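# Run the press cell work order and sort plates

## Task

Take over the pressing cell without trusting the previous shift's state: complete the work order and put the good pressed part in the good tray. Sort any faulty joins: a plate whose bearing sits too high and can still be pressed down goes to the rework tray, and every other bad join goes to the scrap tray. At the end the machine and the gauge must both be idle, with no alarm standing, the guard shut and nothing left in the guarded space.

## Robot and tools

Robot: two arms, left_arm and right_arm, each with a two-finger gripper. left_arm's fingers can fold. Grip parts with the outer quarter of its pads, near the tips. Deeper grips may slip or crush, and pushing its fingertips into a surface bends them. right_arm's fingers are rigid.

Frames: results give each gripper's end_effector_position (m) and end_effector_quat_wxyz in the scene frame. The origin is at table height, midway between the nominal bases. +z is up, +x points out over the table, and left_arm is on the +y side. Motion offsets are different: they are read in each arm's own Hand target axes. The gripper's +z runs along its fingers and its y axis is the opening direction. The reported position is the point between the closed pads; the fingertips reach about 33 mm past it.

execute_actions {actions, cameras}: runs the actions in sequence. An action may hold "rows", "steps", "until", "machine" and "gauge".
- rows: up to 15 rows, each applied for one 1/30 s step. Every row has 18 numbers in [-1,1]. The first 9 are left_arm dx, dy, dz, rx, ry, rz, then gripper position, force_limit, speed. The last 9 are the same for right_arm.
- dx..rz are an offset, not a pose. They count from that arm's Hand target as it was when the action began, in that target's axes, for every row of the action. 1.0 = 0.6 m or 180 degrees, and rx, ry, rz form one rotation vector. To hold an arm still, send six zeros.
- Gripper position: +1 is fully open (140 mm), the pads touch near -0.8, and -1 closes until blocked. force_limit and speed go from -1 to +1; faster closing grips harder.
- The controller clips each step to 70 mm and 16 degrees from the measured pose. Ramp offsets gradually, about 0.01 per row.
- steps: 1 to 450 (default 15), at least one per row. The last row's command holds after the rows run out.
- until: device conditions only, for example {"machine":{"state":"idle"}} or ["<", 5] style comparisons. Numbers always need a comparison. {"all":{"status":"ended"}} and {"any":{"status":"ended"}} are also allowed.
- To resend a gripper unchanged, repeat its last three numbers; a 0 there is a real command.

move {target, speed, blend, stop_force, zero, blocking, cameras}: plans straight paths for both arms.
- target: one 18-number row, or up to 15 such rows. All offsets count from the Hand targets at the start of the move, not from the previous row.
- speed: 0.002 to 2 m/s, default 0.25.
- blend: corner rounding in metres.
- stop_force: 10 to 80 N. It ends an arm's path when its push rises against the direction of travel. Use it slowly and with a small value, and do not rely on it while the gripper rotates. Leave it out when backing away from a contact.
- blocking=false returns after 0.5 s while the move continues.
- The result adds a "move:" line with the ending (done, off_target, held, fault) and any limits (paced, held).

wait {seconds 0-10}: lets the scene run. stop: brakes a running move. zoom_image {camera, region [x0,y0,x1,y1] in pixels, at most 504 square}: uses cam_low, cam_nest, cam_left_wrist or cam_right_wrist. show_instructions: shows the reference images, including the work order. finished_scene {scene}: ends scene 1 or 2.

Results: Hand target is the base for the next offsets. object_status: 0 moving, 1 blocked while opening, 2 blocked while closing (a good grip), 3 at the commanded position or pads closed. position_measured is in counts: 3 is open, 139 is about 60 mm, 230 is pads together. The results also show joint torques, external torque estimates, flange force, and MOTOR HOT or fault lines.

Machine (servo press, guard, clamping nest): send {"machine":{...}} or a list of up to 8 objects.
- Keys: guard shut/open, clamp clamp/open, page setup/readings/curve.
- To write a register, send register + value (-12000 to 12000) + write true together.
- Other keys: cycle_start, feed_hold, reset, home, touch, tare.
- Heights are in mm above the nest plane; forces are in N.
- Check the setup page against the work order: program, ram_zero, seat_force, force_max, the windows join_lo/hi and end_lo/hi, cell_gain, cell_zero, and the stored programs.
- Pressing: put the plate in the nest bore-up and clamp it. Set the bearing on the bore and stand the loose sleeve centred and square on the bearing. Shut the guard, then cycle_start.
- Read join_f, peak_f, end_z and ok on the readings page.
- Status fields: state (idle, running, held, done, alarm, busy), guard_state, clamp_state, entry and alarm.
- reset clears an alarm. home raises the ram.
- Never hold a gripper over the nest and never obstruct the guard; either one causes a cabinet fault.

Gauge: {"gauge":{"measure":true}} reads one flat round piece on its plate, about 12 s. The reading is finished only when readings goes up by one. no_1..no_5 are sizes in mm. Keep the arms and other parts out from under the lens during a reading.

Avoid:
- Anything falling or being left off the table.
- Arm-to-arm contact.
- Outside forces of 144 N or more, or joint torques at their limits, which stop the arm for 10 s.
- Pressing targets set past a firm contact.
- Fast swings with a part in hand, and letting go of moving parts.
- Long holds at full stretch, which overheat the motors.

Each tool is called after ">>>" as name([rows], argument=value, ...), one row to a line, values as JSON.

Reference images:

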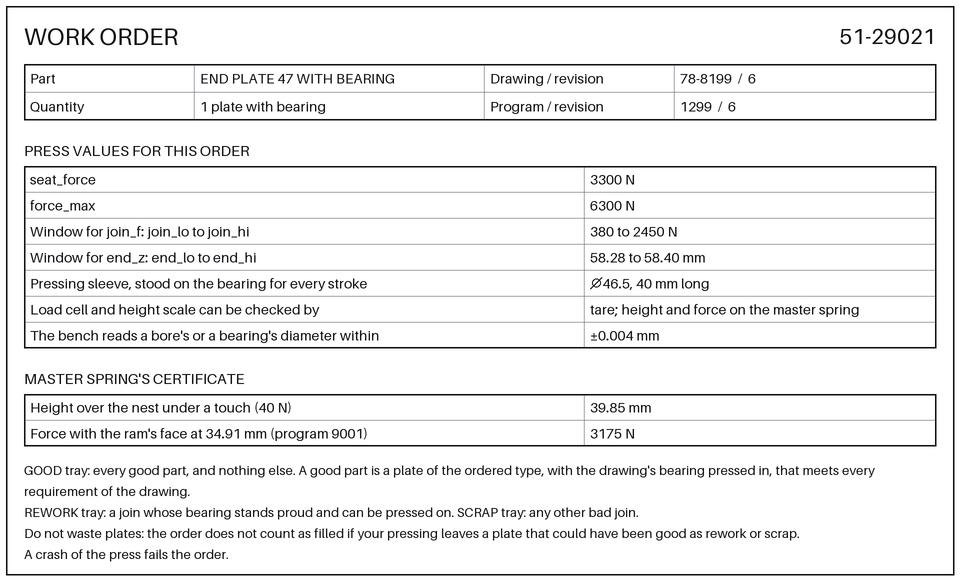

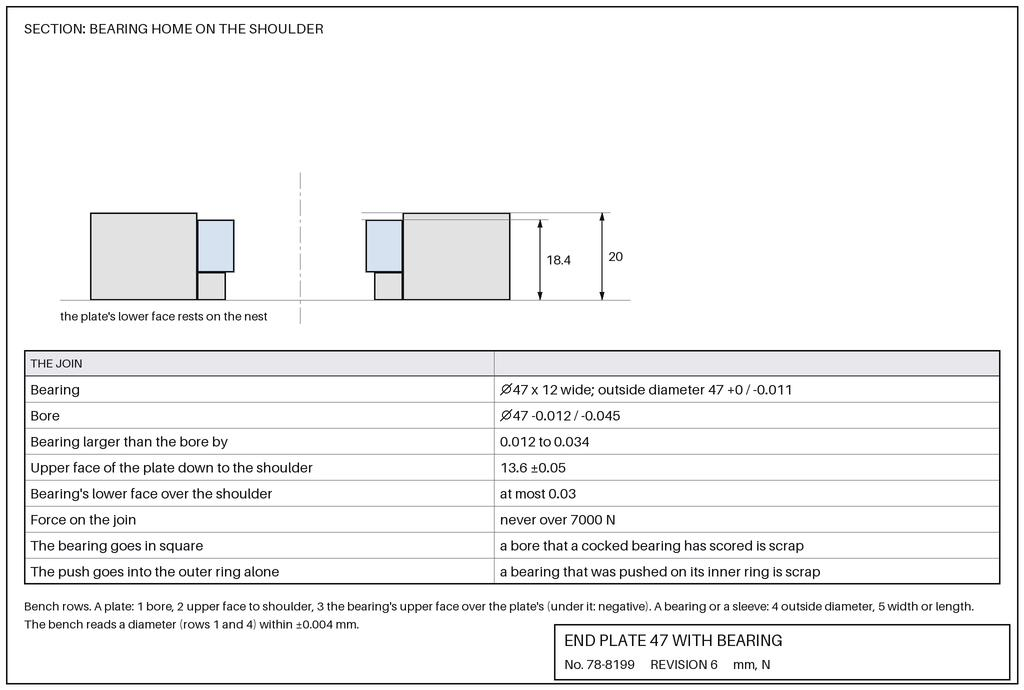

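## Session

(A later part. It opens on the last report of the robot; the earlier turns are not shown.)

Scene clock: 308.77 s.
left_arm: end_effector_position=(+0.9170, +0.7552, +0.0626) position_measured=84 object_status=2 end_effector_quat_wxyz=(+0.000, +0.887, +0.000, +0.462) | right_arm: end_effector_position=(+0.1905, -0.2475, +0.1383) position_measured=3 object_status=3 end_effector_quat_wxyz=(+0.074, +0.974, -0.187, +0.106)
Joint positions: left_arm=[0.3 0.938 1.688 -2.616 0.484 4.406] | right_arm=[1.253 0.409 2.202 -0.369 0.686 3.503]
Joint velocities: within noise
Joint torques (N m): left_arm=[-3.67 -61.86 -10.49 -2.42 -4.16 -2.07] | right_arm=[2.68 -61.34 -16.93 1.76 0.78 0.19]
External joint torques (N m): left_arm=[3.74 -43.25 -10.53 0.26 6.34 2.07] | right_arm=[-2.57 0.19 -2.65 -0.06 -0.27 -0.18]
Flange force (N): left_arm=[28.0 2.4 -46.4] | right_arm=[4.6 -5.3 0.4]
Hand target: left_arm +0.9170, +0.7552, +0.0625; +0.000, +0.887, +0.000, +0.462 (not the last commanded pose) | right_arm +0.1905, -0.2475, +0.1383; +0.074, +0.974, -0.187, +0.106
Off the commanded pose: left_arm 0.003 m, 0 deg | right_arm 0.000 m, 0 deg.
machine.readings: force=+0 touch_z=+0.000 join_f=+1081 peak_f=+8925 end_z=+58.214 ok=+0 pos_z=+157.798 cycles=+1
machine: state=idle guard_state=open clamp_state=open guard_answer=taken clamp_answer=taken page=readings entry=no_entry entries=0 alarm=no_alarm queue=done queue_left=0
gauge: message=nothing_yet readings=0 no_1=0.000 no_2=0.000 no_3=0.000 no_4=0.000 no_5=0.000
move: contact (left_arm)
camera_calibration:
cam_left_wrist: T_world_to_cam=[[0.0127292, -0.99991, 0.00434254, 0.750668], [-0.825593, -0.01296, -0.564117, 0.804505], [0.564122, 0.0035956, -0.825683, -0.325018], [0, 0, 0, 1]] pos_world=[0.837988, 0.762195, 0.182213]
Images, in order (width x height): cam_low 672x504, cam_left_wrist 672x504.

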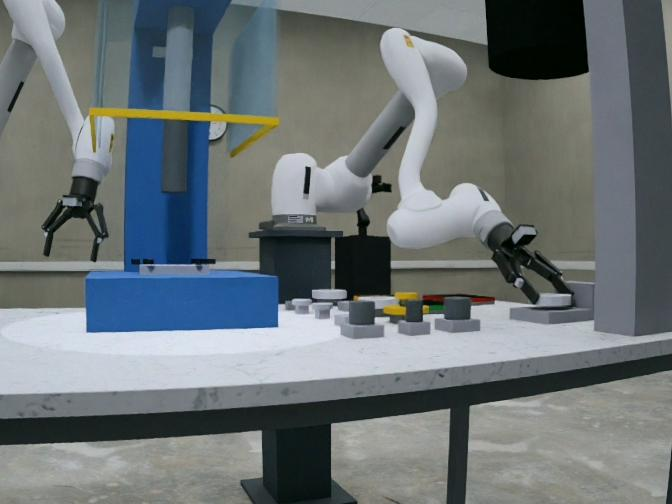

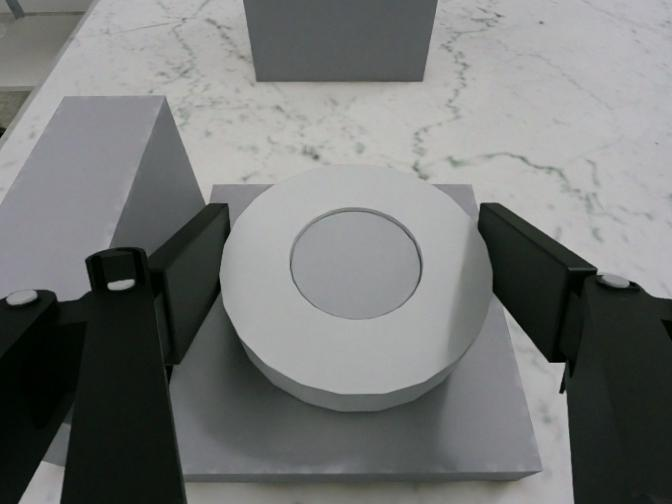

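>>> execute_actions([
  {"rows":[[0.001,0,-0.0007,0,0,0,-1,-0.02,-1,0,0,0,0,0,0,1,1,1]],"steps":10},
  {"rows":[[0,0,0,0,0,0,0.74,-0.02,-0.5,0,0,0,0,0,0,1,1,1]],"steps":25},
], cameras=["cam_left_wrist"])

>>> move([
  [0,0,-0.12,0,0,0,0.74,-0.02,-0.5,0,0,0,0,0,0,1,1,1],
  [0.02,0,-0.523,0,0,0,0.74,-0.02,-0.5,0,0,0,0,0,0,1,1,1],
], speed=[0.12,0.25], blend=[0.02,0], cameras=["cam_left_wrist","cam_low"])

Scene clock: 325.00 s.
left_arm: end_effector_position=(+0.9170, +0.7551, +0.0632) position_measured=53 object_status=1 end_effector_quat_wxyz=(+0.000, +0.887, +0.000, +0.462) | right_arm: end_effector_position=(+0.1905, -0.2475, +0.1383) position_measured=3 object_status=3 end_effector_quat_wxyz=(+0.074, +0.974, -0.187, +0.106)
Joint positions: left_arm=[0.3 0.938 1.689 -2.615 0.483 4.405] | right_arm=[1.253 0.409 2.202 -0.369 0.686 3.503]
Joint velocities: within noise
Joint torques (N m): left_arm=[42.81 -116.38 -30.34 -7.94 -1.02 0.59] | right_arm=[2.29 -61.47 -16.84 1.77 0.75 0.19]
External joint torques (N m): left_arm=[-42.85 11.29 9.37 5.79 3.19 -0.59] | right_arm=[-2.11 0.19 -2.75 -0.07 -0.24 -0.19]
External joint torques at the end of the 1st action: left_arm=[1.34 -17.29 -10.41 0.36 3.62 1.36] | right_arm=[-2.48 -0.1 -2.74 -0.02 -0.26 -0.2]
Flange force (N): left_arm=[-4.6 41.6 9.2] | right_arm=[3.7 -5.5 0.1]
Flange force at the end of the 1st action (N): left_arm=[14.9 -3.1 -7.1] | right_arm=[4.6 -5.2 -0.2]
Hand target: left_arm +0.9170, +0.7552, +0.0632; +0.000, +0.887, +0.000, +0.462 | right_arm +0.1905, -0.2475, +0.1383; +0.074, +0.974, -0.187, +0.106
Off the commanded pose: left_arm 0.000 m, 0 deg | right_arm 0.000 m, 0 deg.
machine.readings: force=+0 touch_z=+0.000 join_f=+1081 peak_f=+8925 end_z=+58.214 ok=+0 pos_z=+157.798 cycles=+1
machine: state=idle guard_state=open clamp_state=open guard_answer=taken clamp_answer=taken page=readings entry=no_entry entries=0 alarm=no_alarm queue=done queue_left=0
gauge: message=nothing_yet readings=0 no_1=0.000 no_2=0.000 no_3=0.000 no_4=0.000 no_5=0.000
camera_calibration:
cam_left_wrist: T_world_to_cam=[[0.0126731, -0.99991, 0.00442299, 0.750597], [-0.825672, -0.0129596, -0.564001, 0.804944], [0.564008, 0.00349572, -0.825762, -0.324253], [0, 0, 0, 1]] pos_world=[0.837989, 0.762095, 0.182913]
Images, in order (width x height): cam_left_wrist 672x504.

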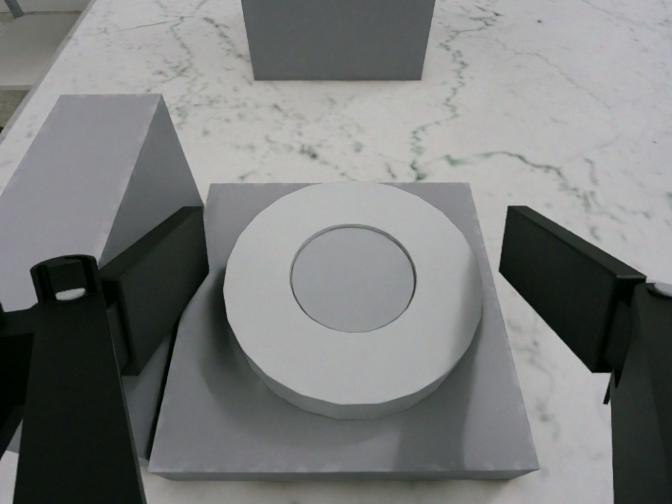

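Scene clock: 326.97 s.
left_arm: end_effector_position=(+0.6667, +0.7551, +0.2528) position_measured=36 object_status=3 end_effector_quat_wxyz=(+0.000, +0.887, +0.000, +0.462) | right_arm: end_effector_position=(+0.1905, -0.2475, +0.1383) position_measured=3 object_status=3 end_effector_quat_wxyz=(+0.074, +0.974, -0.187, +0.106)
Joint positions: left_arm=[0.432 0.453 2.178 -2.41 0.524 4.301] | right_arm=[1.253 0.409 2.202 -0.369 0.686 3.503]
Joint velocities: within noise
Joint torques (N m): left_arm=[-2.14 -63.89 -19.69 -2.05 1.88 -0.09] | right_arm=[2.45 -61.18 -16.71 1.74 0.75 0.17]
External joint torques (N m): left_arm=[2.22 -2.07 -0.62 0.01 0.21 0.09] | right_arm=[-2.31 -0.12 -2.93 -0.04 -0.24 -0.16]
Flange force (N): left_arm=[1.1 -3.3 -4.0] | right_arm=[4.2 -5.5 -0.4]
Hand target: left_arm +0.6667, +0.7551, +0.2528; +0.000, +0.887, +0.000, +0.462 | right_arm +0.1905, -0.2475, +0.1383; +0.074, +0.974, -0.187, +0.106
Off the commanded pose: left_arm 0.000 m, 0 deg | right_arm 0.000 m, 0 deg.
machine.readings: force=+0 touch_z=+0.000 join_f=+1081 peak_f=+8925 end_z=+58.214 ok=+0 pos_z=+157.798 cycles=+1
machine: state=idle guard_state=open clamp_state=open guard_answer=taken clamp_answer=taken page=readings entry=no_entry entries=0 alarm=no_alarm queue=done queue_left=0
gauge: message=nothing_yet readings=0 no_1=0.000 no_2=0.000 no_3=0.000 no_4=0.000 no_5=0.000
move: done
camera_calibration:
cam_left_wrist: T_world_to_cam=[[0.0126731, -0.99991, 0.00442299, 0.752931], [-0.825672, -0.0129596, -0.564001, 0.705156], [0.564008, 0.00349572, -0.825762, -0.0266003], [0, 0, 0, 1]] pos_world=[0.587689, 0.762095, 0.372413]
Images, in order (width x height): cam_low 672x504, cam_left_wrist 672x504.

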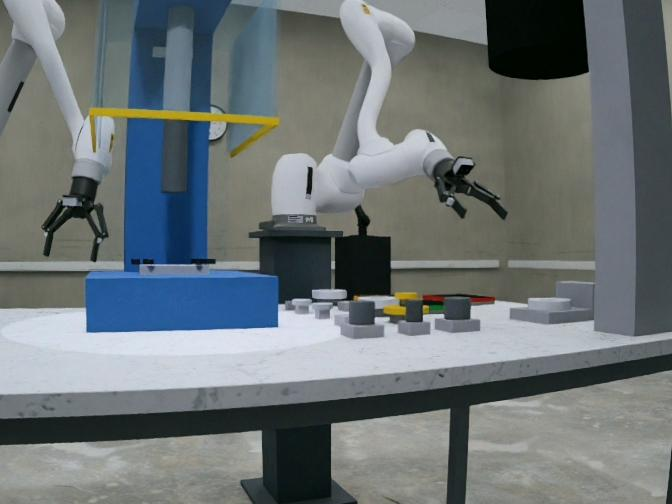

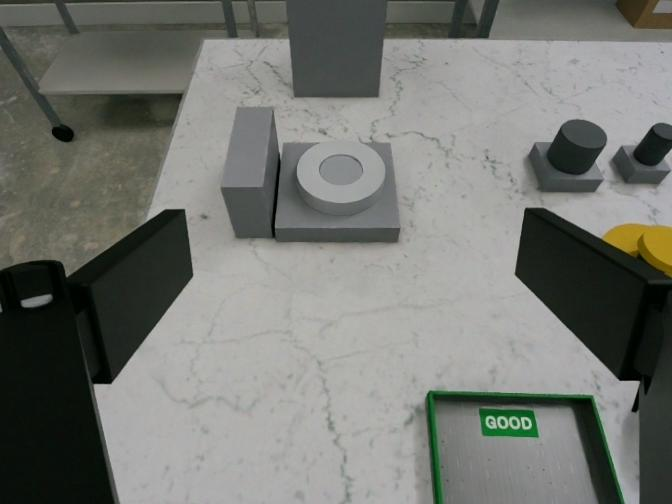

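>>> execute_actions([
  {"gauge":{"measure":true},"steps":2},
], cameras=[])

>>> move(target=[-0.0953,0.5083,0.134,0,0,0,0.74,-0.02,-0.5,0,0,0,0,0,0,1,1,1], speed=0.25, cameras=["cam_left_wrist","cam_low"])

>>> zoom_image(camera="cam_low", region=[330, 270, 480, 345])

Scene clock: 352.50 s.
left_arm: end_effector_position=(+0.6667, +0.7551, +0.2528) position_measured=36 object_status=3 end_effector_quat_wxyz=(+0.000, +0.887, +0.000, +0.462) | right_arm: end_effector_position=(+0.1905, -0.2475, +0.1383) position_measured=3 object_status=3 end_effector_quat_wxyz=(+0.074, +0.974, -0.187, +0.106)
Joint positions: left_arm=[0.432 0.452 2.178 -2.41 0.524 4.301] | right_arm=[1.253 0.409 2.202 -0.369 0.686 3.503]
Joint velocities: within noise
Joint torques (N m): left_arm=[-1.92 -62.67 -19.65 -2.05 1.92 -0.07] | right_arm=[2.62 -61.22 -16.89 1.74 0.82 0.17]
External joint torques (N m): left_arm=[1.96 -3.14 -0.3 0.04 0.15 0.07] | right_arm=[-2.42 -0.32 -2.82 -0.03 -0.32 -0.17]
Flange force (N): left_arm=[2.0 -2.2 -6.1] | right_arm=[4.5 -5.0 -0.5]
Hand target: left_arm +0.6667, +0.7551, +0.2528; +0.000, +0.887, +0.000, +0.462 | right_arm +0.1905, -0.2475, +0.1383; +0.074, +0.974, -0.187, +0.106
Tool commands: left_gripper/position=+0.74 left_gripper/force_limit=-0.02 left_gripper/speed=-0.5 right_gripper/position=+1.0 right_gripper/force_limit=+1.0 right_gripper/speed=+1.0
Off the commanded pose: left_arm 0.000 m, 0 deg | right_arm 0.000 m, 0 deg.
machine.readings: force=+0 touch_z=+0.000 join_f=+1081 peak_f=+8925 end_z=+58.214 ok=+0 pos_z=+157.798 cycles=+1
machine: state=idle guard_state=open clamp_state=open guard_answer=taken clamp_answer=taken page=readings entry=no_entry entries=0 alarm=no_alarm queue=done queue_left=0
gauge: state=busy message=measure_taken readings=0 no_1=0.000 no_2=0.000 no_3=0.000 no_4=0.000 no_5=0.000
No camera images: "cameras" was empty.

Scene clock: 354.20 s.
left_arm: end_effector_position=(+0.7000, +0.4501, +0.1601) position_measured=36 object_status=3 end_effector_quat_wxyz=(+0.000, +0.887, +0.000, +0.462) | right_arm: end_effector_position=(+0.1905, -0.2475, +0.1383) position_measured=3 object_status=3 end_effector_quat_wxyz=(+0.074, +0.974, -0.187, +0.106)
Joint positions: left_arm=[-0.154 0.602 2.237 -3.363 0.664 4.791] | right_arm=[1.253 0.409 2.202 -0.369 0.686 3.503]
Joint velocities: within noise
Joint torques (N m): left_arm=[-1.5 -71.37 -15.33 -1.23 2.02 -0.11] | right_arm=[2.34 -61.53 -16.89 1.76 0.77 0.2]
External joint torques (N m): left_arm=[1.37 -3.36 -0.4 0.09 0.24 0.11] | right_arm=[-2.28 0.46 -2.72 -0.05 -0.26 -0.2]
Flange force (N): left_arm=[4.4 -2.9 -4.4] | right_arm=[3.9 -5.7 0.6]
Hand target: left_arm +0.7000, +0.4501, +0.1601; +0.000, +0.887, +0.000, +0.462 | right_arm +0.1905, -0.2475, +0.1383; +0.074, +0.974, -0.187, +0.106
Off the commanded pose: left_arm 0.000 m, 0 deg | right_arm 0.000 m, 0 deg.
machine.readings: force=+0 touch_z=+0.000 join_f=+1081 peak_f=+8925 end_z=+58.214 ok=+0 pos_z=+157.798 cycles=+1
machine: state=idle guard_state=open clamp_state=open guard_answer=taken clamp_answer=taken page=readings entry=no_entry entries=0 alarm=no_alarm queue=done queue_left=0
gauge: state=busy message=measure_taken readings=0 no_1=0.000 no_2=0.000 no_3=0.000 no_4=0.000 no_5=0.000
move: done
camera_calibration:
cam_left_wrist: T_world_to_cam=[[0.0128115, -0.999908, 0.00439937, 0.447966], [-0.825592, -0.01306, -0.564116, 0.676501], [0.564122, 0.00359508, -0.825684, -0.12092], [0, 0, 0, 1]] pos_world=[0.620989, 0.457195, 0.279813]
Images, in order (width x height): cam_low 672x504, cam_left_wrist 672x504.

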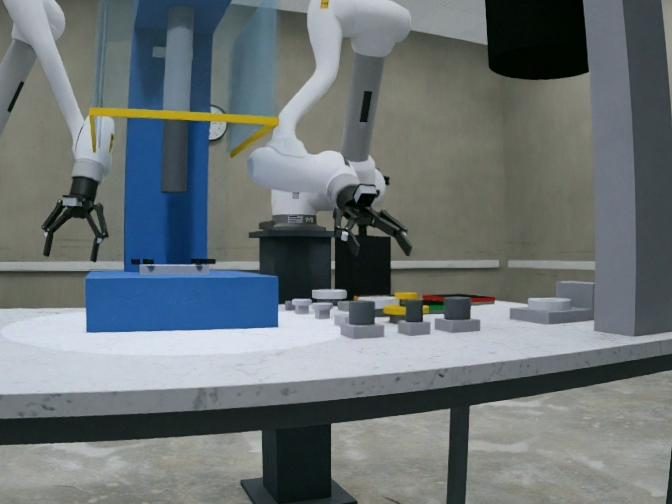

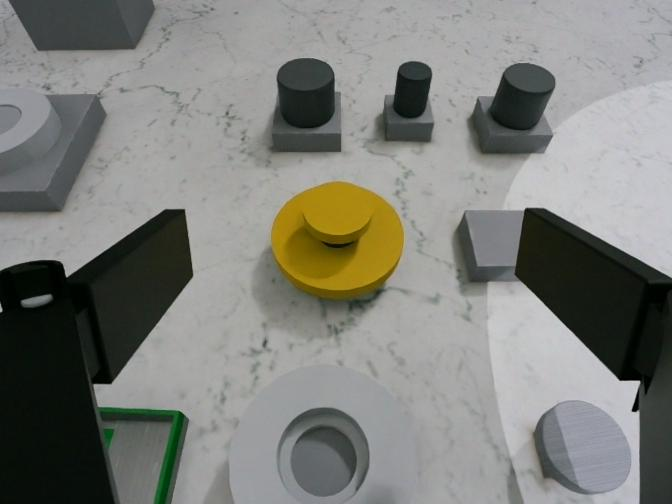

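Scaled by 3.360 from the camera's 672x504 image, which has a finer 960x720 frame.

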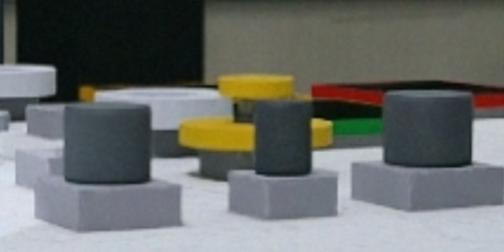

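>>> move(target=[-0.0778,-0.0133,0.255,0,0,0,0.74,-0.02,-0.5,0,0,0,0,0,0,1,1,1], speed=0.12, stop_force=25, cameras=["cam_left_wrist","cam_low"])

>>> zoom_image(camera="cam_low", region=[330, 260, 480, 345])

Scene clock: 376.97 s.
left_arm: end_effector_position=(+0.7987, +0.4581, +0.0342) position_measured=36 object_status=3 end_effector_quat_wxyz=(+0.000, +0.887, +0.000, +0.462) | right_arm: end_effector_position=(+0.1905, -0.2475, +0.1383) position_measured=3 object_status=3 end_effector_quat_wxyz=(+0.074, +0.974, -0.187, +0.106)
Joint positions: left_arm=[-0.114 0.883 2.012 -3.3 0.717 4.759] | right_arm=[1.253 0.409 2.202 -0.369 0.686 3.503]
Joint velocities: within noise
Joint torques (N m): left_arm=[-2.63 -91.03 -12.8 -0.94 2.01 -0.11] | right_arm=[2.35 -61.35 -17.05 1.72 0.78 0.18]
External joint torques (N m): left_arm=[2.31 -2.67 -0.3 -0.01 0.26 0.11] | right_arm=[-2.29 0.06 -2.66 0 -0.28 -0.18]
Flange force (N): left_arm=[3.2 -3.7 -2.8] | right_arm=[4.1 -5.2 0.0]
Hand target: left_arm +0.7987, +0.4581, +0.0342; +0.000, +0.887, +0.000, +0.462 | right_arm +0.1905, -0.2475, +0.1383; +0.074, +0.974, -0.187, +0.106
Off the commanded pose: left_arm 0.000 m, 0 deg | right_arm 0.000 m, 0 deg.
machine.readings: force=+0 touch_z=+0.000 join_f=+1081 peak_f=+8925 end_z=+58.214 ok=+0 pos_z=+157.798 cycles=+1
machine: state=idle guard_state=open clamp_state=open guard_answer=taken clamp_answer=taken page=readings entry=no_entry entries=0 alarm=no_alarm queue=done queue_left=0
gauge: message=measure_taken readings=1 no_1=0.000 no_2=0.000 no_3=-1.599 no_4=0.000 no_5=0.000
move: done
camera_calibration:
cam_left_wrist: T_world_to_cam=[[0.0126722, -0.99991, 0.00442468, 0.455252], [-0.825594, -0.0129593, -0.564116, 0.687022], [0.564123, 0.00349561, -0.825684, -0.280535], [0, 0, 0, 1]] pos_world=[0.719688, 0.465095, 0.153913]
Images, in order (width x height): cam_low 672x504, cam_left_wrist 672x504.

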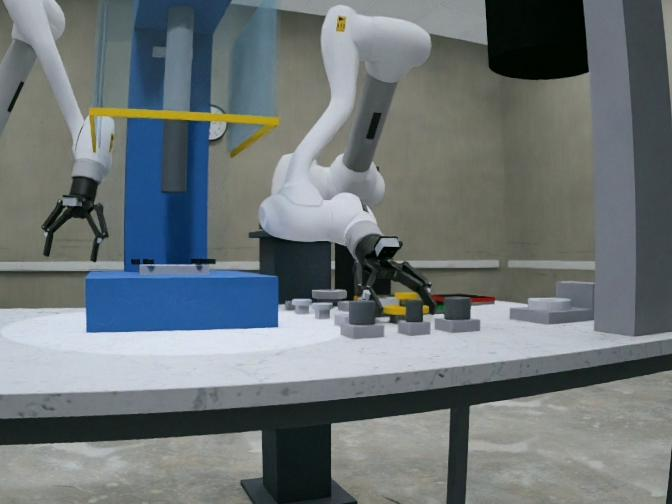

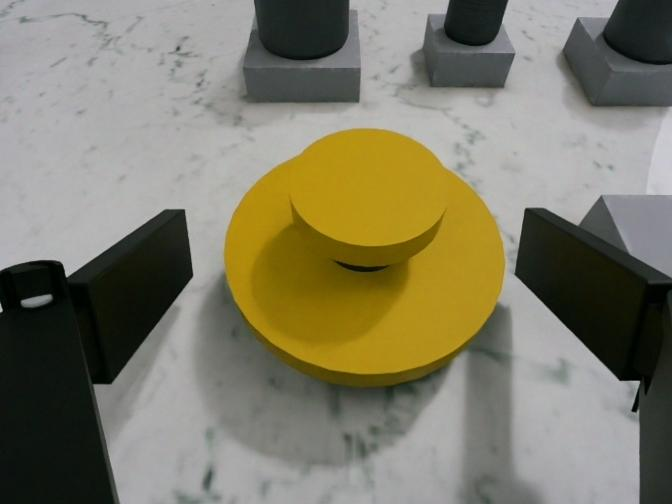

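Scaled by 3.360 from the camera's 672x504 image, which has a finer 960x720 frame.

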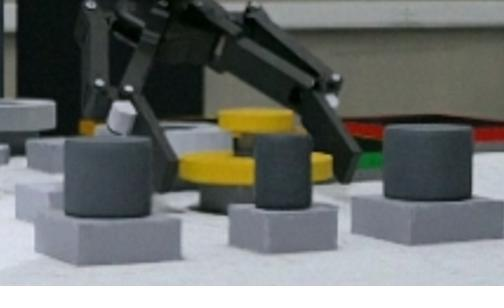

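>>> execute_actions([
  {"rows":[[0,0.004,0,0,0,0,0.74,-0.02,-0.5,0,0,0,0,0,0,1,1,1],[0,0.0083,0,0,0,0,0.74,-0.02,-0.5,0,0,0,0,0,0,1,1,1]],"steps":12},
  {"rows":[[0,0,0,0,0,0,-1,-0.02,-1,0,0,0,0,0,0,1,1,1]],"steps":60},
], cameras=["cam_left_wrist"])

Scene clock: 393.87 s.
left_arm: end_effector_position=(+0.7987, +0.4531, +0.0342) position_measured=83 object_status=2 end_effector_quat_wxyz=(+0.000, +0.887, +0.000, +0.462) | right_arm: end_effector_position=(+0.1905, -0.2475, +0.1383) position_measured=3 object_status=3 end_effector_quat_wxyz=(+0.074, +0.974, -0.187, +0.106)
Joint positions: left_arm=[-0.122 0.883 2.011 -3.31 0.716 4.762] | right_arm=[1.253 0.409 2.202 -0.369 0.686 3.503]
Joint velocities: within noise
Joint torques (N m): left_arm=[-3.11 -86.36 -14.01 -0.7 0.9 -0.01] | right_arm=[2.33 -61.44 -16.86 1.81 0.71 0.16]
External joint torques (N m): left_arm=[3.11 -7.55 0.78 -0.27 1.38 0.01] | right_arm=[-2.2 0.2 -2.8 -0.09 -0.21 -0.15]
External joint torques at the end of the 1st action: left_arm=[2.32 -2.07 -0.17 0.03 0.24 0.11] | right_arm=[-2.42 0.14 -2.75 -0.08 -0.18 -0.16]
Flange force (N): left_arm=[6.1 -4.9 -11.9] | right_arm=[3.8 -5.6 0.1]
Flange force at the end of the 1st action (N): left_arm=[2.4 -3.8 -2.2] | right_arm=[4.3 -5.5 0.1]
Hand target: left_arm +0.7987, +0.4531, +0.0342; +0.000, +0.887, +0.000, +0.462 | right_arm +0.1905, -0.2475, +0.1383; +0.074, +0.974, -0.187, +0.106
Off the commanded pose: left_arm 0.000 m, 0 deg | right_arm 0.000 m, 0 deg.
machine.readings: force=+0 touch_z=+0.000 join_f=+1081 peak_f=+8925 end_z=+58.214 ok=+0 pos_z=+157.798 cycles=+1
machine: state=idle guard_state=open clamp_state=open guard_answer=taken clamp_answer=taken page=readings entry=no_entry entries=0 alarm=no_alarm queue=done queue_left=0
gauge: message=measure_taken readings=1 no_1=0.000 no_2=0.000 no_3=-1.599 no_4=0.000 no_5=0.000
camera_calibration:
cam_left_wrist: T_world_to_cam=[[0.0126729, -0.99991, 0.00442286, 0.450253], [-0.825672, -0.0129594, -0.564001, 0.68694], [0.564008, 0.00349572, -0.825762, -0.280505], [0, 0, 0, 1]] pos_world=[0.719689, 0.460095, 0.153813]
Images, in order (width x height): cam_left_wrist 672x504.

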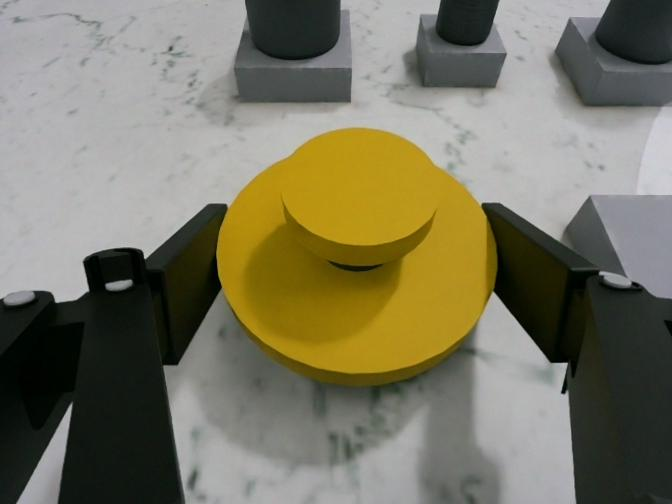

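>>> move([
  [0.1365,0,-0.0957,0,0,0,-1,-0.02,-1,0,0,0,0,0,0,1,1,1],
  [0.1113,0.1552,-0.3807,-0.4095,0,0.287,-1,-0.02,-1,0,0,0,0,0,0,1,1,1],
  [0.0645,0.5052,-0.4475,-0.4095,0,0.287,-1,-0.02,-1,0,0,0,0,0,0,1,1,1],
  [0.0303,0.7485,-0.4237,-0.4095,0,0.287,-1,-0.02,-1,0,0,0,0,0,0,1,1,1],
], speed=[0.15,0.25,0.25,0.12], blend=[0.02,0.04,0.03,0], cameras=["cam_left_wrist","cam_low","cam_nest"])

>>> zoom_image(camera="cam_low", region=[120, 180, 240, 300])

Scene clock: 420.40 s.
left_arm: end_effector_position=(+0.6010, +0.0039, +0.1950) position_measured=83 object_status=2 end_effector_quat_wxyz=(+0.326, +0.627, -0.627, +0.327) | right_arm: end_effector_position=(+0.1905, -0.2475, +0.1383) position_measured=3 object_status=3 end_effector_quat_wxyz=(+0.074, +0.974, -0.187, +0.106)
Joint positions: left_arm=[-0.351 0.709 1.821 -1.454 0.88 3.945] | right_arm=[1.253 0.409 2.202 -0.369 0.686 3.503]
Joint velocities: within noise
Joint torques (N m): left_arm=[-2.13 -93.25 -24.68 -2.06 3.02 -0.01] | right_arm=[2.2 -61.8 -16.82 1.8 0.77 0.19]
External joint torques (N m): left_arm=[2.25 4.14 3.37 1.14 -1.38 0.01] | right_arm=[-1.95 0.53 -2.81 -0.09 -0.27 -0.19]
Flange force (N): left_arm=[-6.0 1.2 -0.4] | right_arm=[3.3 -5.9 0.6]
Hand target: left_arm +0.6010, +0.0039, +0.1950; +0.326, +0.627, -0.627, +0.327 | right_arm +0.1905, -0.2475, +0.1383; +0.074, +0.974, -0.187, +0.106
Off the commanded pose: left_arm 0.000 m, 0 deg | right_arm 0.000 m, 0 deg.
machine.readings: force=+0 touch_z=+0.000 join_f=+1081 peak_f=+8925 end_z=+58.214 ok=+0 pos_z=+157.798 cycles=+1
machine: state=idle guard_state=open clamp_state=open guard_answer=taken clamp_answer=taken page=readings entry=no_entry entries=0 alarm=no_alarm queue=done queue_left=0
gauge: message=measure_taken readings=1 no_1=0.000 no_2=0.000 no_3=-1.599 no_4=0.000 no_5=0.000
move: done
camera_calibration:
cam_left_wrist: T_world_to_cam=[[-0.99992, -0.0124321, 0.00230213, 0.60805], [-0.0115679, 0.826079, -0.563436, 0.115942], [0.00510295, -0.563418, -0.826156, 0.303556], [0, 0, 0, 1]] pos_world=[0.607793, 0.0828112, 0.314711]
Images, in order (width x height): cam_low 672x504, cam_nest 672x504, cam_left_wrist 672x504.

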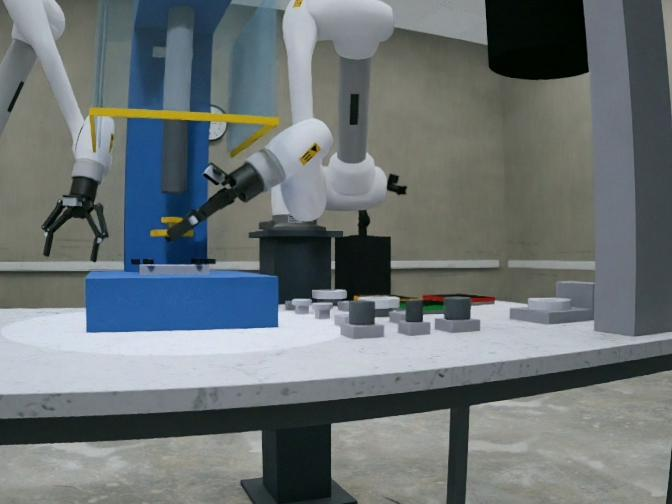

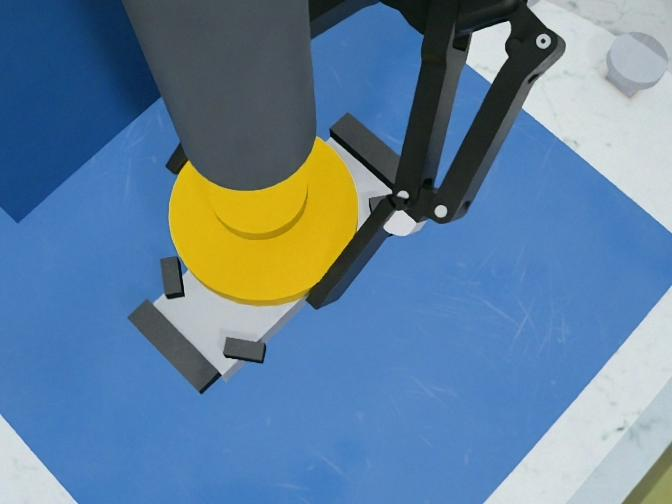

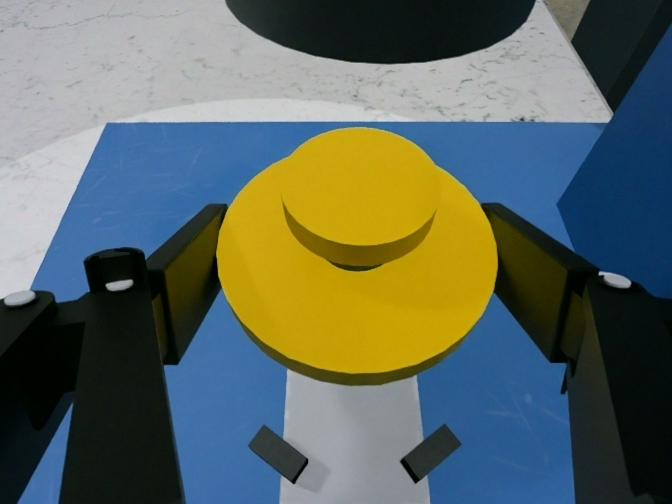

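Scaled by 4.200 from the camera's 672x504 image, which has a finer 960x720 frame.

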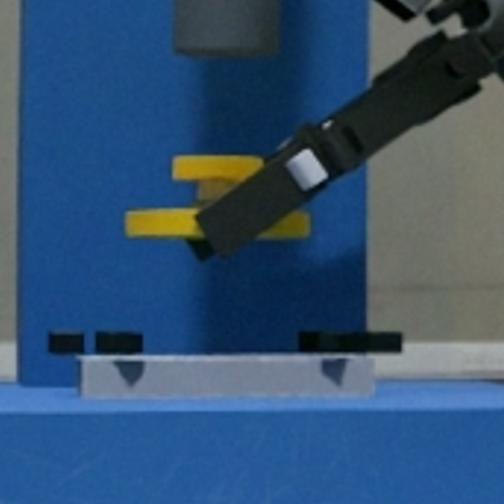

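>>> move(target=[-0.0653,0,0.0375,0,0,0,-1,-0.02,-1,0,0,0,0,0,0,1,1,1], speed=0.08, cameras=[])

>>> move(target=[-0.0341,0,0.0239,0,0,0,-1,-0.02,-1,0,0,0,0,0,0,1,1,1], speed=0.02, stop_force=12, cameras=["cam_left_wrist","cam_low","cam_nest"])

>>> zoom_image(camera="cam_low", region=[120, 180, 240, 300])

Scene clock: 436.40 s.
left_arm: end_effector_position=(+0.6011, +0.0080, +0.1499) position_measured=83 object_status=2 end_effector_quat_wxyz=(+0.326, +0.627, -0.627, +0.327) | right_arm: end_effector_position=(+0.1905, -0.2475, +0.1383) position_measured=3 object_status=3 end_effector_quat_wxyz=(+0.074, +0.974, -0.187, +0.106)
Joint positions: left_arm=[-0.346 0.771 1.823 -1.502 0.877 4.027] | right_arm=[1.253 0.409 2.202 -0.369 0.686 3.503]
Joint velocities: within noise
Joint torques (N m): left_arm=[-2.39 -95.04 -22.48 -1.98 3.24 -0.12] | right_arm=[2.31 -61.14 -16.88 1.78 0.74 0.15]
External joint torques (N m): left_arm=[2.28 3.49 3.46 1.01 -1.48 0.12] | right_arm=[-2.18 -0.06 -2.75 -0.07 -0.23 -0.14]
Flange force (N): left_arm=[-5.5 2.4 -1.2] | right_arm=[3.9 -5.2 -0.2]
Hand target: left_arm +0.6011, +0.0080, +0.1500; +0.326, +0.627, -0.627, +0.327 | right_arm +0.1905, -0.2475, +0.1383; +0.074, +0.974, -0.187, +0.106
Off the commanded pose: left_arm 0.000 m, 0 deg | right_arm 0.000 m, 0 deg.
machine.readings: force=+0 touch_z=+0.000 join_f=+1081 peak_f=+8925 end_z=+58.214 ok=+0 pos_z=+157.798 cycles=+1
machine: state=idle guard_state=open clamp_state=open guard_answer=taken clamp_answer=taken page=readings entry=no_entry entries=0 alarm=no_alarm queue=done queue_left=0
gauge: message=measure_taken readings=1 no_1=0.000 no_2=0.000 no_3=-1.599 no_4=0.000 no_5=0.000
move: done
No camera images: "cameras" was empty.

Scene clock: 437.90 s.
left_arm: end_effector_position=(+0.6013, +0.0079, +0.1319) position_measured=83 object_status=2 end_effector_quat_wxyz=(+0.326, +0.627, -0.627, +0.327) | right_arm: end_effector_position=(+0.1905, -0.2475, +0.1383) position_measured=3 object_status=3 end_effector_quat_wxyz=(+0.074, +0.974, -0.187, +0.106)
Joint positions: left_arm=[-0.346 0.797 1.82 -1.522 0.876 4.058] | right_arm=[1.253 0.409 2.202 -0.369 0.686 3.503]
Joint velocities: within noise
Joint torques (N m): left_arm=[-0.67 -81.93 -16.76 -0.49 -1.96 0.04] | right_arm=[2.48 -61.05 -16.8 1.8 0.72 0.18]
External joint torques (N m): left_arm=[0.47 -10.93 -1.46 -0.49 3.78 -0.05] | right_arm=[-2.38 -0.42 -2.85 -0.1 -0.22 -0.17]
Flange force (N): left_arm=[10.0 4.9 -12.4] | right_arm=[4.5 -5.0 -0.8]
Hand target: left_arm +0.6012, +0.0079, +0.1318; +0.326, +0.627, -0.627, +0.327 (not the last commanded pose) | right_arm +0.1905, -0.2475, +0.1383; +0.074, +0.974, -0.187, +0.106
Off the commanded pose: left_arm 0.007 m, 0 deg | right_arm 0.000 m, 0 deg.
machine.readings: force=+0 touch_z=+0.000 join_f=+1081 peak_f=+8925 end_z=+58.214 ok=+0 pos_z=+157.798 cycles=+1
machine: state=idle guard_state=open clamp_state=open guard_answer=taken clamp_answer=taken page=readings entry=no_entry entries=0 alarm=no_alarm queue=done queue_left=0
gauge: message=measure_taken readings=1 no_1=0.000 no_2=0.000 no_3=-1.599 no_4=0.000 no_5=0.000
move: contact (left_arm)
camera_calibration:
cam_left_wrist: T_world_to_cam=[[-0.999918, -0.0126021, 0.00205797, 0.608521], [-0.0115696, 0.825952, -0.563622, 0.0770068], [0.00540303, -0.5636, -0.82603, 0.253454], [0, 0, 0, 1]] pos_world=[0.607993, 0.0869112, 0.251511]
Images, in order (width x height): cam_low 672x504, cam_nest 672x504, cam_left_wrist 672x504.

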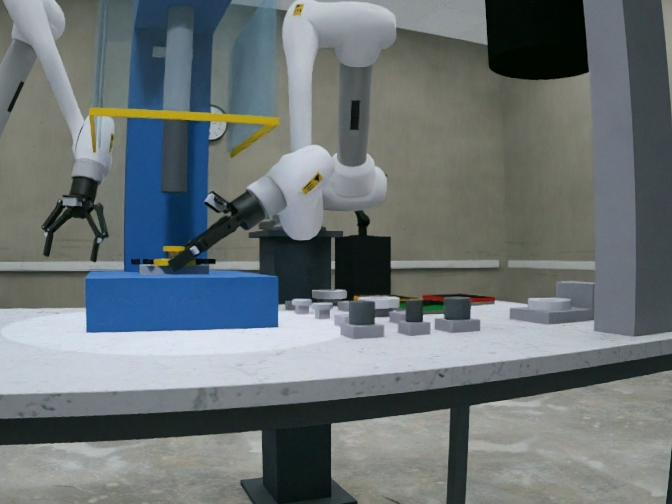

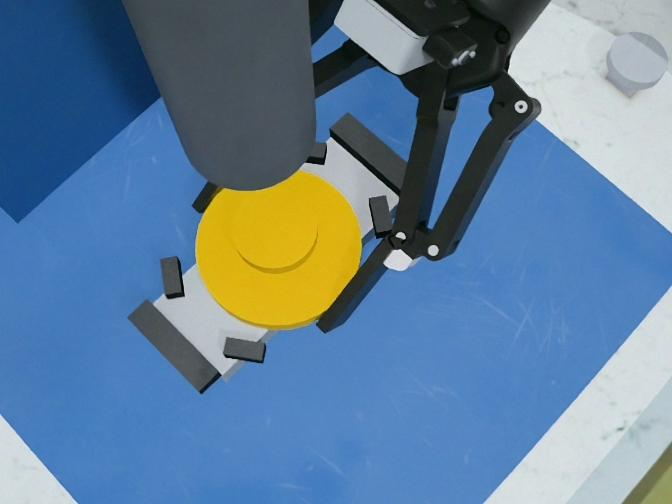

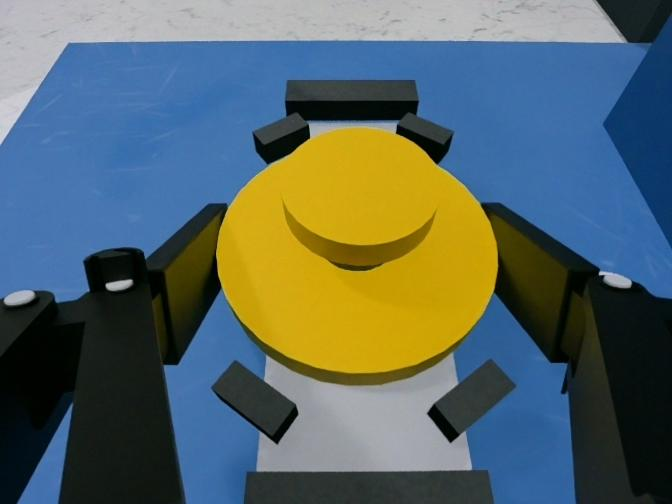

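Scaled by 4.200 from the camera's 672x504 image, which has a finer 960x720 frame.

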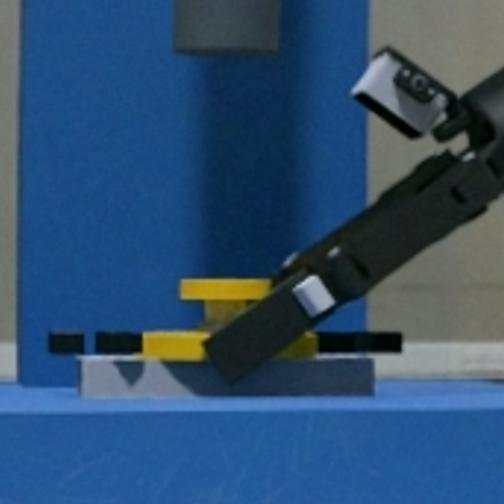

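>>> execute_actions([
  {"rows":[[0.001,0,-0.0007,0,0,0,-1,-0.02,-1,0,0,0,0,0,0,1,1,1]],"steps":8},
  {"rows":[[0,0,0,0,0,0,0.74,-0.02,-0.5,0,0,0,0,0,0,1,1,1]],"steps":22},
], cameras=[])

>>> move([
  [0,0,-0.2,0,0,0,0.74,-0.02,-0.5,0,0,0,0,0,0,1,1,1],
  [-0.09,0,-0.55,0,0,0,0.74,-0.02,-0.5,0,0,0,0,0,0,1,1,1],
], speed=[0.12,0.25], blend=[0.02,0], cameras=["cam_left_wrist","cam_nest"])

>>> execute_actions([
  {"machine":[{"clamp":"clamp"},{"guard":"shut"},{"tare":true},{"touch":true}],"steps":450,"until":{"machine":{"queue":"done"}}},
], cameras=["cam_nest"])

Scene clock: 456.93 s.
left_arm: end_effector_position=(+0.6012, +0.0079, +0.1326) position_measured=36 object_status=3 end_effector_quat_wxyz=(+0.326, +0.627, -0.627, +0.327) | right_arm: end_effector_position=(+0.1905, -0.2475, +0.1383) position_measured=3 object_status=3 end_effector_quat_wxyz=(+0.074, +0.974, -0.187, +0.106)
Joint positions: left_arm=[-0.346 0.796 1.82 -1.521 0.876 4.057] | right_arm=[1.253 0.409 2.202 -0.369 0.686 3.503]
Joint velocities: within noise
Joint torques (N m): left_arm=[-2.46 -90.14 -18.01 -1.01 1.67 -0.12] | right_arm=[2.46 -61.58 -16.84 1.71 0.76 0.2]
External joint torques (N m): left_arm=[2.28 -2.28 0.12 0.05 0.13 0.12] | right_arm=[-2.2 0.13 -2.77 0 -0.25 -0.2]
External joint torques at the end of the 1st action: left_arm=[2.71 3.88 2.54 1.12 -1.52 0.12] | right_arm=[-1.73 -0.87 -2.74 -0.09 -0.28 -0.19]
Flange force (N): left_arm=[0.4 1.0 -4.9] | right_arm=[3.9 -5.5 -0.1]
Flange force at the end of the 1st action (N): left_arm=[-5.9 -0.1 -0.9] | right_arm=[3.6 -4.1 -1.6]
Hand target: left_arm +0.6012, +0.0079, +0.1326; +0.326, +0.627, -0.627, +0.327 | right_arm +0.1905, -0.2475, +0.1383; +0.074, +0.974, -0.187, +0.106
Off the commanded pose: left_arm 0.000 m, 0 deg | right_arm 0.000 m, 0 deg.
machine.readings: force=+0 touch_z=+0.000 join_f=+1081 peak_f=+8925 end_z=+58.214 ok=+0 pos_z=+157.798 cycles=+1
machine: state=idle guard_state=open clamp_state=open guard_answer=taken clamp_answer=taken page=readings entry=no_entry entries=0 alarm=no_alarm queue=done queue_left=0
gauge: message=measure_taken readings=1 no_1=0.000 no_2=0.000 no_3=-1.599 no_4=0.000 no_5=0.000
No camera images: "cameras" was empty.

Scene clock: 459.17 s.
left_arm: end_effector_position=(+0.6008, +0.3093, +0.2775) position_measured=36 object_status=3 end_effector_quat_wxyz=(+0.326, +0.627, -0.627, +0.327) | right_arm: end_effector_position=(+0.1905, -0.2475, +0.1383) position_measured=3 object_status=3 end_effector_quat_wxyz=(+0.074, +0.974, -0.187, +0.106)
Joint positions: left_arm=[0.078 0.568 1.875 -1.106 1.154 3.936] | right_arm=[1.253 0.409 2.202 -0.369 0.686 3.503]
Joint velocities: within noise
Joint torques (N m): left_arm=[-1.92 -77.17 -23.92 -0.25 1.36 -0.03] | right_arm=[2.12 -61.54 -16.97 1.72 0.72 0.19]
External joint torques (N m): left_arm=[1.87 -3.06 -0.17 0.03 0.26 0.03] | right_arm=[-2.05 0.43 -2.67 -0.01 -0.22 -0.18]
Flange force (N): left_arm=[1.9 3.1 -4.5] | right_arm=[3.5 -5.6 0.4]
Hand target: left_arm +0.6008, +0.3093, +0.2775; +0.326, +0.627, -0.627, +0.327 | right_arm +0.1905, -0.2475, +0.1383; +0.074, +0.974, -0.187, +0.106
Off the commanded pose: left_arm 0.000 m, 0 deg | right_arm 0.000 m, 0 deg.
machine.readings: force=+0 touch_z=+0.000 join_f=+1081 peak_f=+8925 end_z=+58.214 ok=+0 pos_z=+157.798 cycles=+1
machine: state=idle guard_state=open clamp_state=open guard_answer=taken clamp_answer=taken page=readings entry=no_entry entries=0 alarm=no_alarm queue=done queue_left=0
gauge: message=measure_taken readings=1 no_1=0.000 no_2=0.000 no_3=-1.599 no_4=0.000 no_5=0.000
move: done
camera_calibration:
cam_left_wrist: T_world_to_cam=[[-0.999918, -0.012602, 0.00205693, 0.611619], [-0.0115693, 0.825998, -0.563554, -0.0897826], [0.00540288, -0.563532, -0.826077, 0.543613], [0, 0, 0, 1]] pos_world=[0.607593, 0.388211, 0.397211]
Images, in order (width x height): cam_nest 672x504, cam_left_wrist 672x504.

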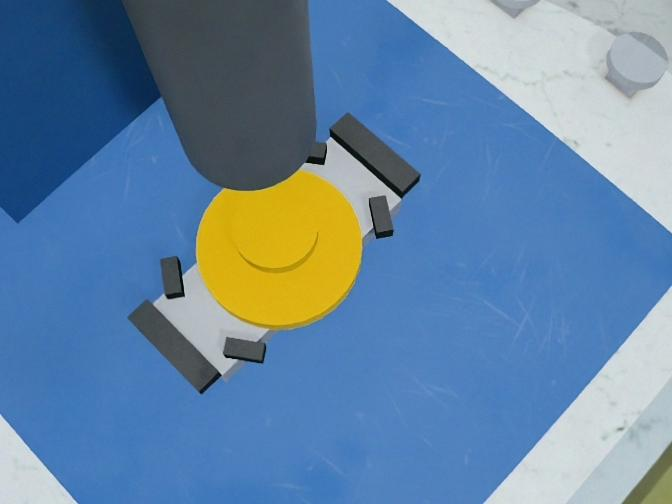

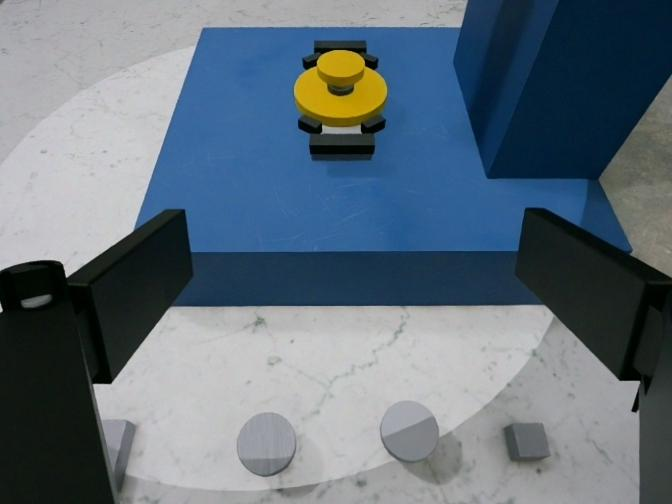

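Scene clock: 474.37 s.
left_arm: end_effector_position=(+0.6008, +0.3093, +0.2775) position_measured=36 object_status=3 end_effector_quat_wxyz=(+0.326, +0.627, -0.627, +0.327) | right_arm: end_effector_position=(+0.1905, -0.2475, +0.1383) position_measured=3 object_status=3 end_effector_quat_wxyz=(+0.074, +0.974, -0.187, +0.106)
Joint positions: left_arm=[0.078 0.568 1.875 -1.106 1.154 3.936] | right_arm=[1.253 0.409 2.202 -0.369 0.686 3.503]
Joint velocities: within noise
Joint torques (N m): left_arm=[-1.43 -77.37 -23.99 -0.34 1.37 -0.13] | right_arm=[2.45 -61.25 -17.02 1.77 0.73 0.17]
External joint torques (N m): left_arm=[1.4 -2.93 0.01 0.12 0.25 0.13] | right_arm=[-2.27 -0.45 -2.75 -0.05 -0.23 -0.17]
Flange force (N): left_arm=[2.0 3.3 -3.9] | right_arm=[4.3 -4.7 -0.8]
Hand target: left_arm +0.6008, +0.3093, +0.2775; +0.326, +0.627, -0.627, +0.327 | right_arm +0.1905, -0.2475, +0.1383; +0.074, +0.974, -0.187, +0.106
Tool commands: left_gripper/position=+0.74 left_gripper/force_limit=-0.02 left_gripper/speed=-0.5 right_gripper/position=+1.0 right_gripper/force_limit=+1.0 right_gripper/speed=+1.0
Off the commanded pose: left_arm 0.000 m, 0 deg | right_arm 0.000 m, 0 deg.
machine.readings: force=+0 touch_z=+39.844 join_f=+1081 peak_f=+8925 end_z=+58.214 ok=+0 pos_z=+157.798 cycles=+1
machine: state=idle guard_state=shut clamp_state=clamped guard_answer=taken clamp_answer=taken page=readings entry=taken entries=2 alarm=no_alarm queue=done queue_left=0
gauge: message=measure_taken readings=1 no_1=0.000 no_2=0.000 no_3=-1.599 no_4=0.000 no_5=0.000
Images, in order (width x height): cam_nest 672x504.

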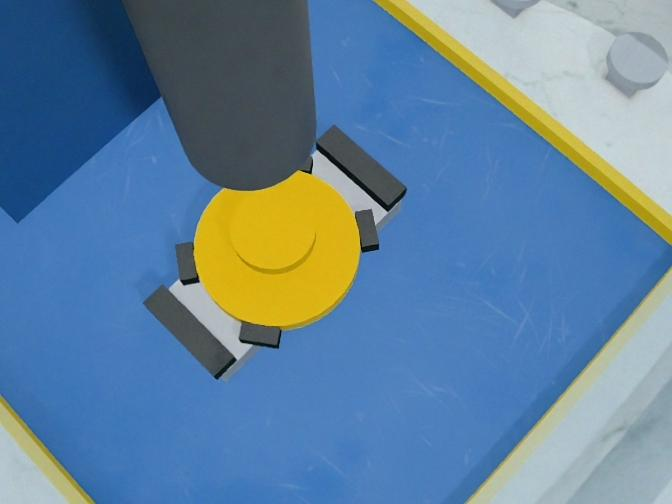

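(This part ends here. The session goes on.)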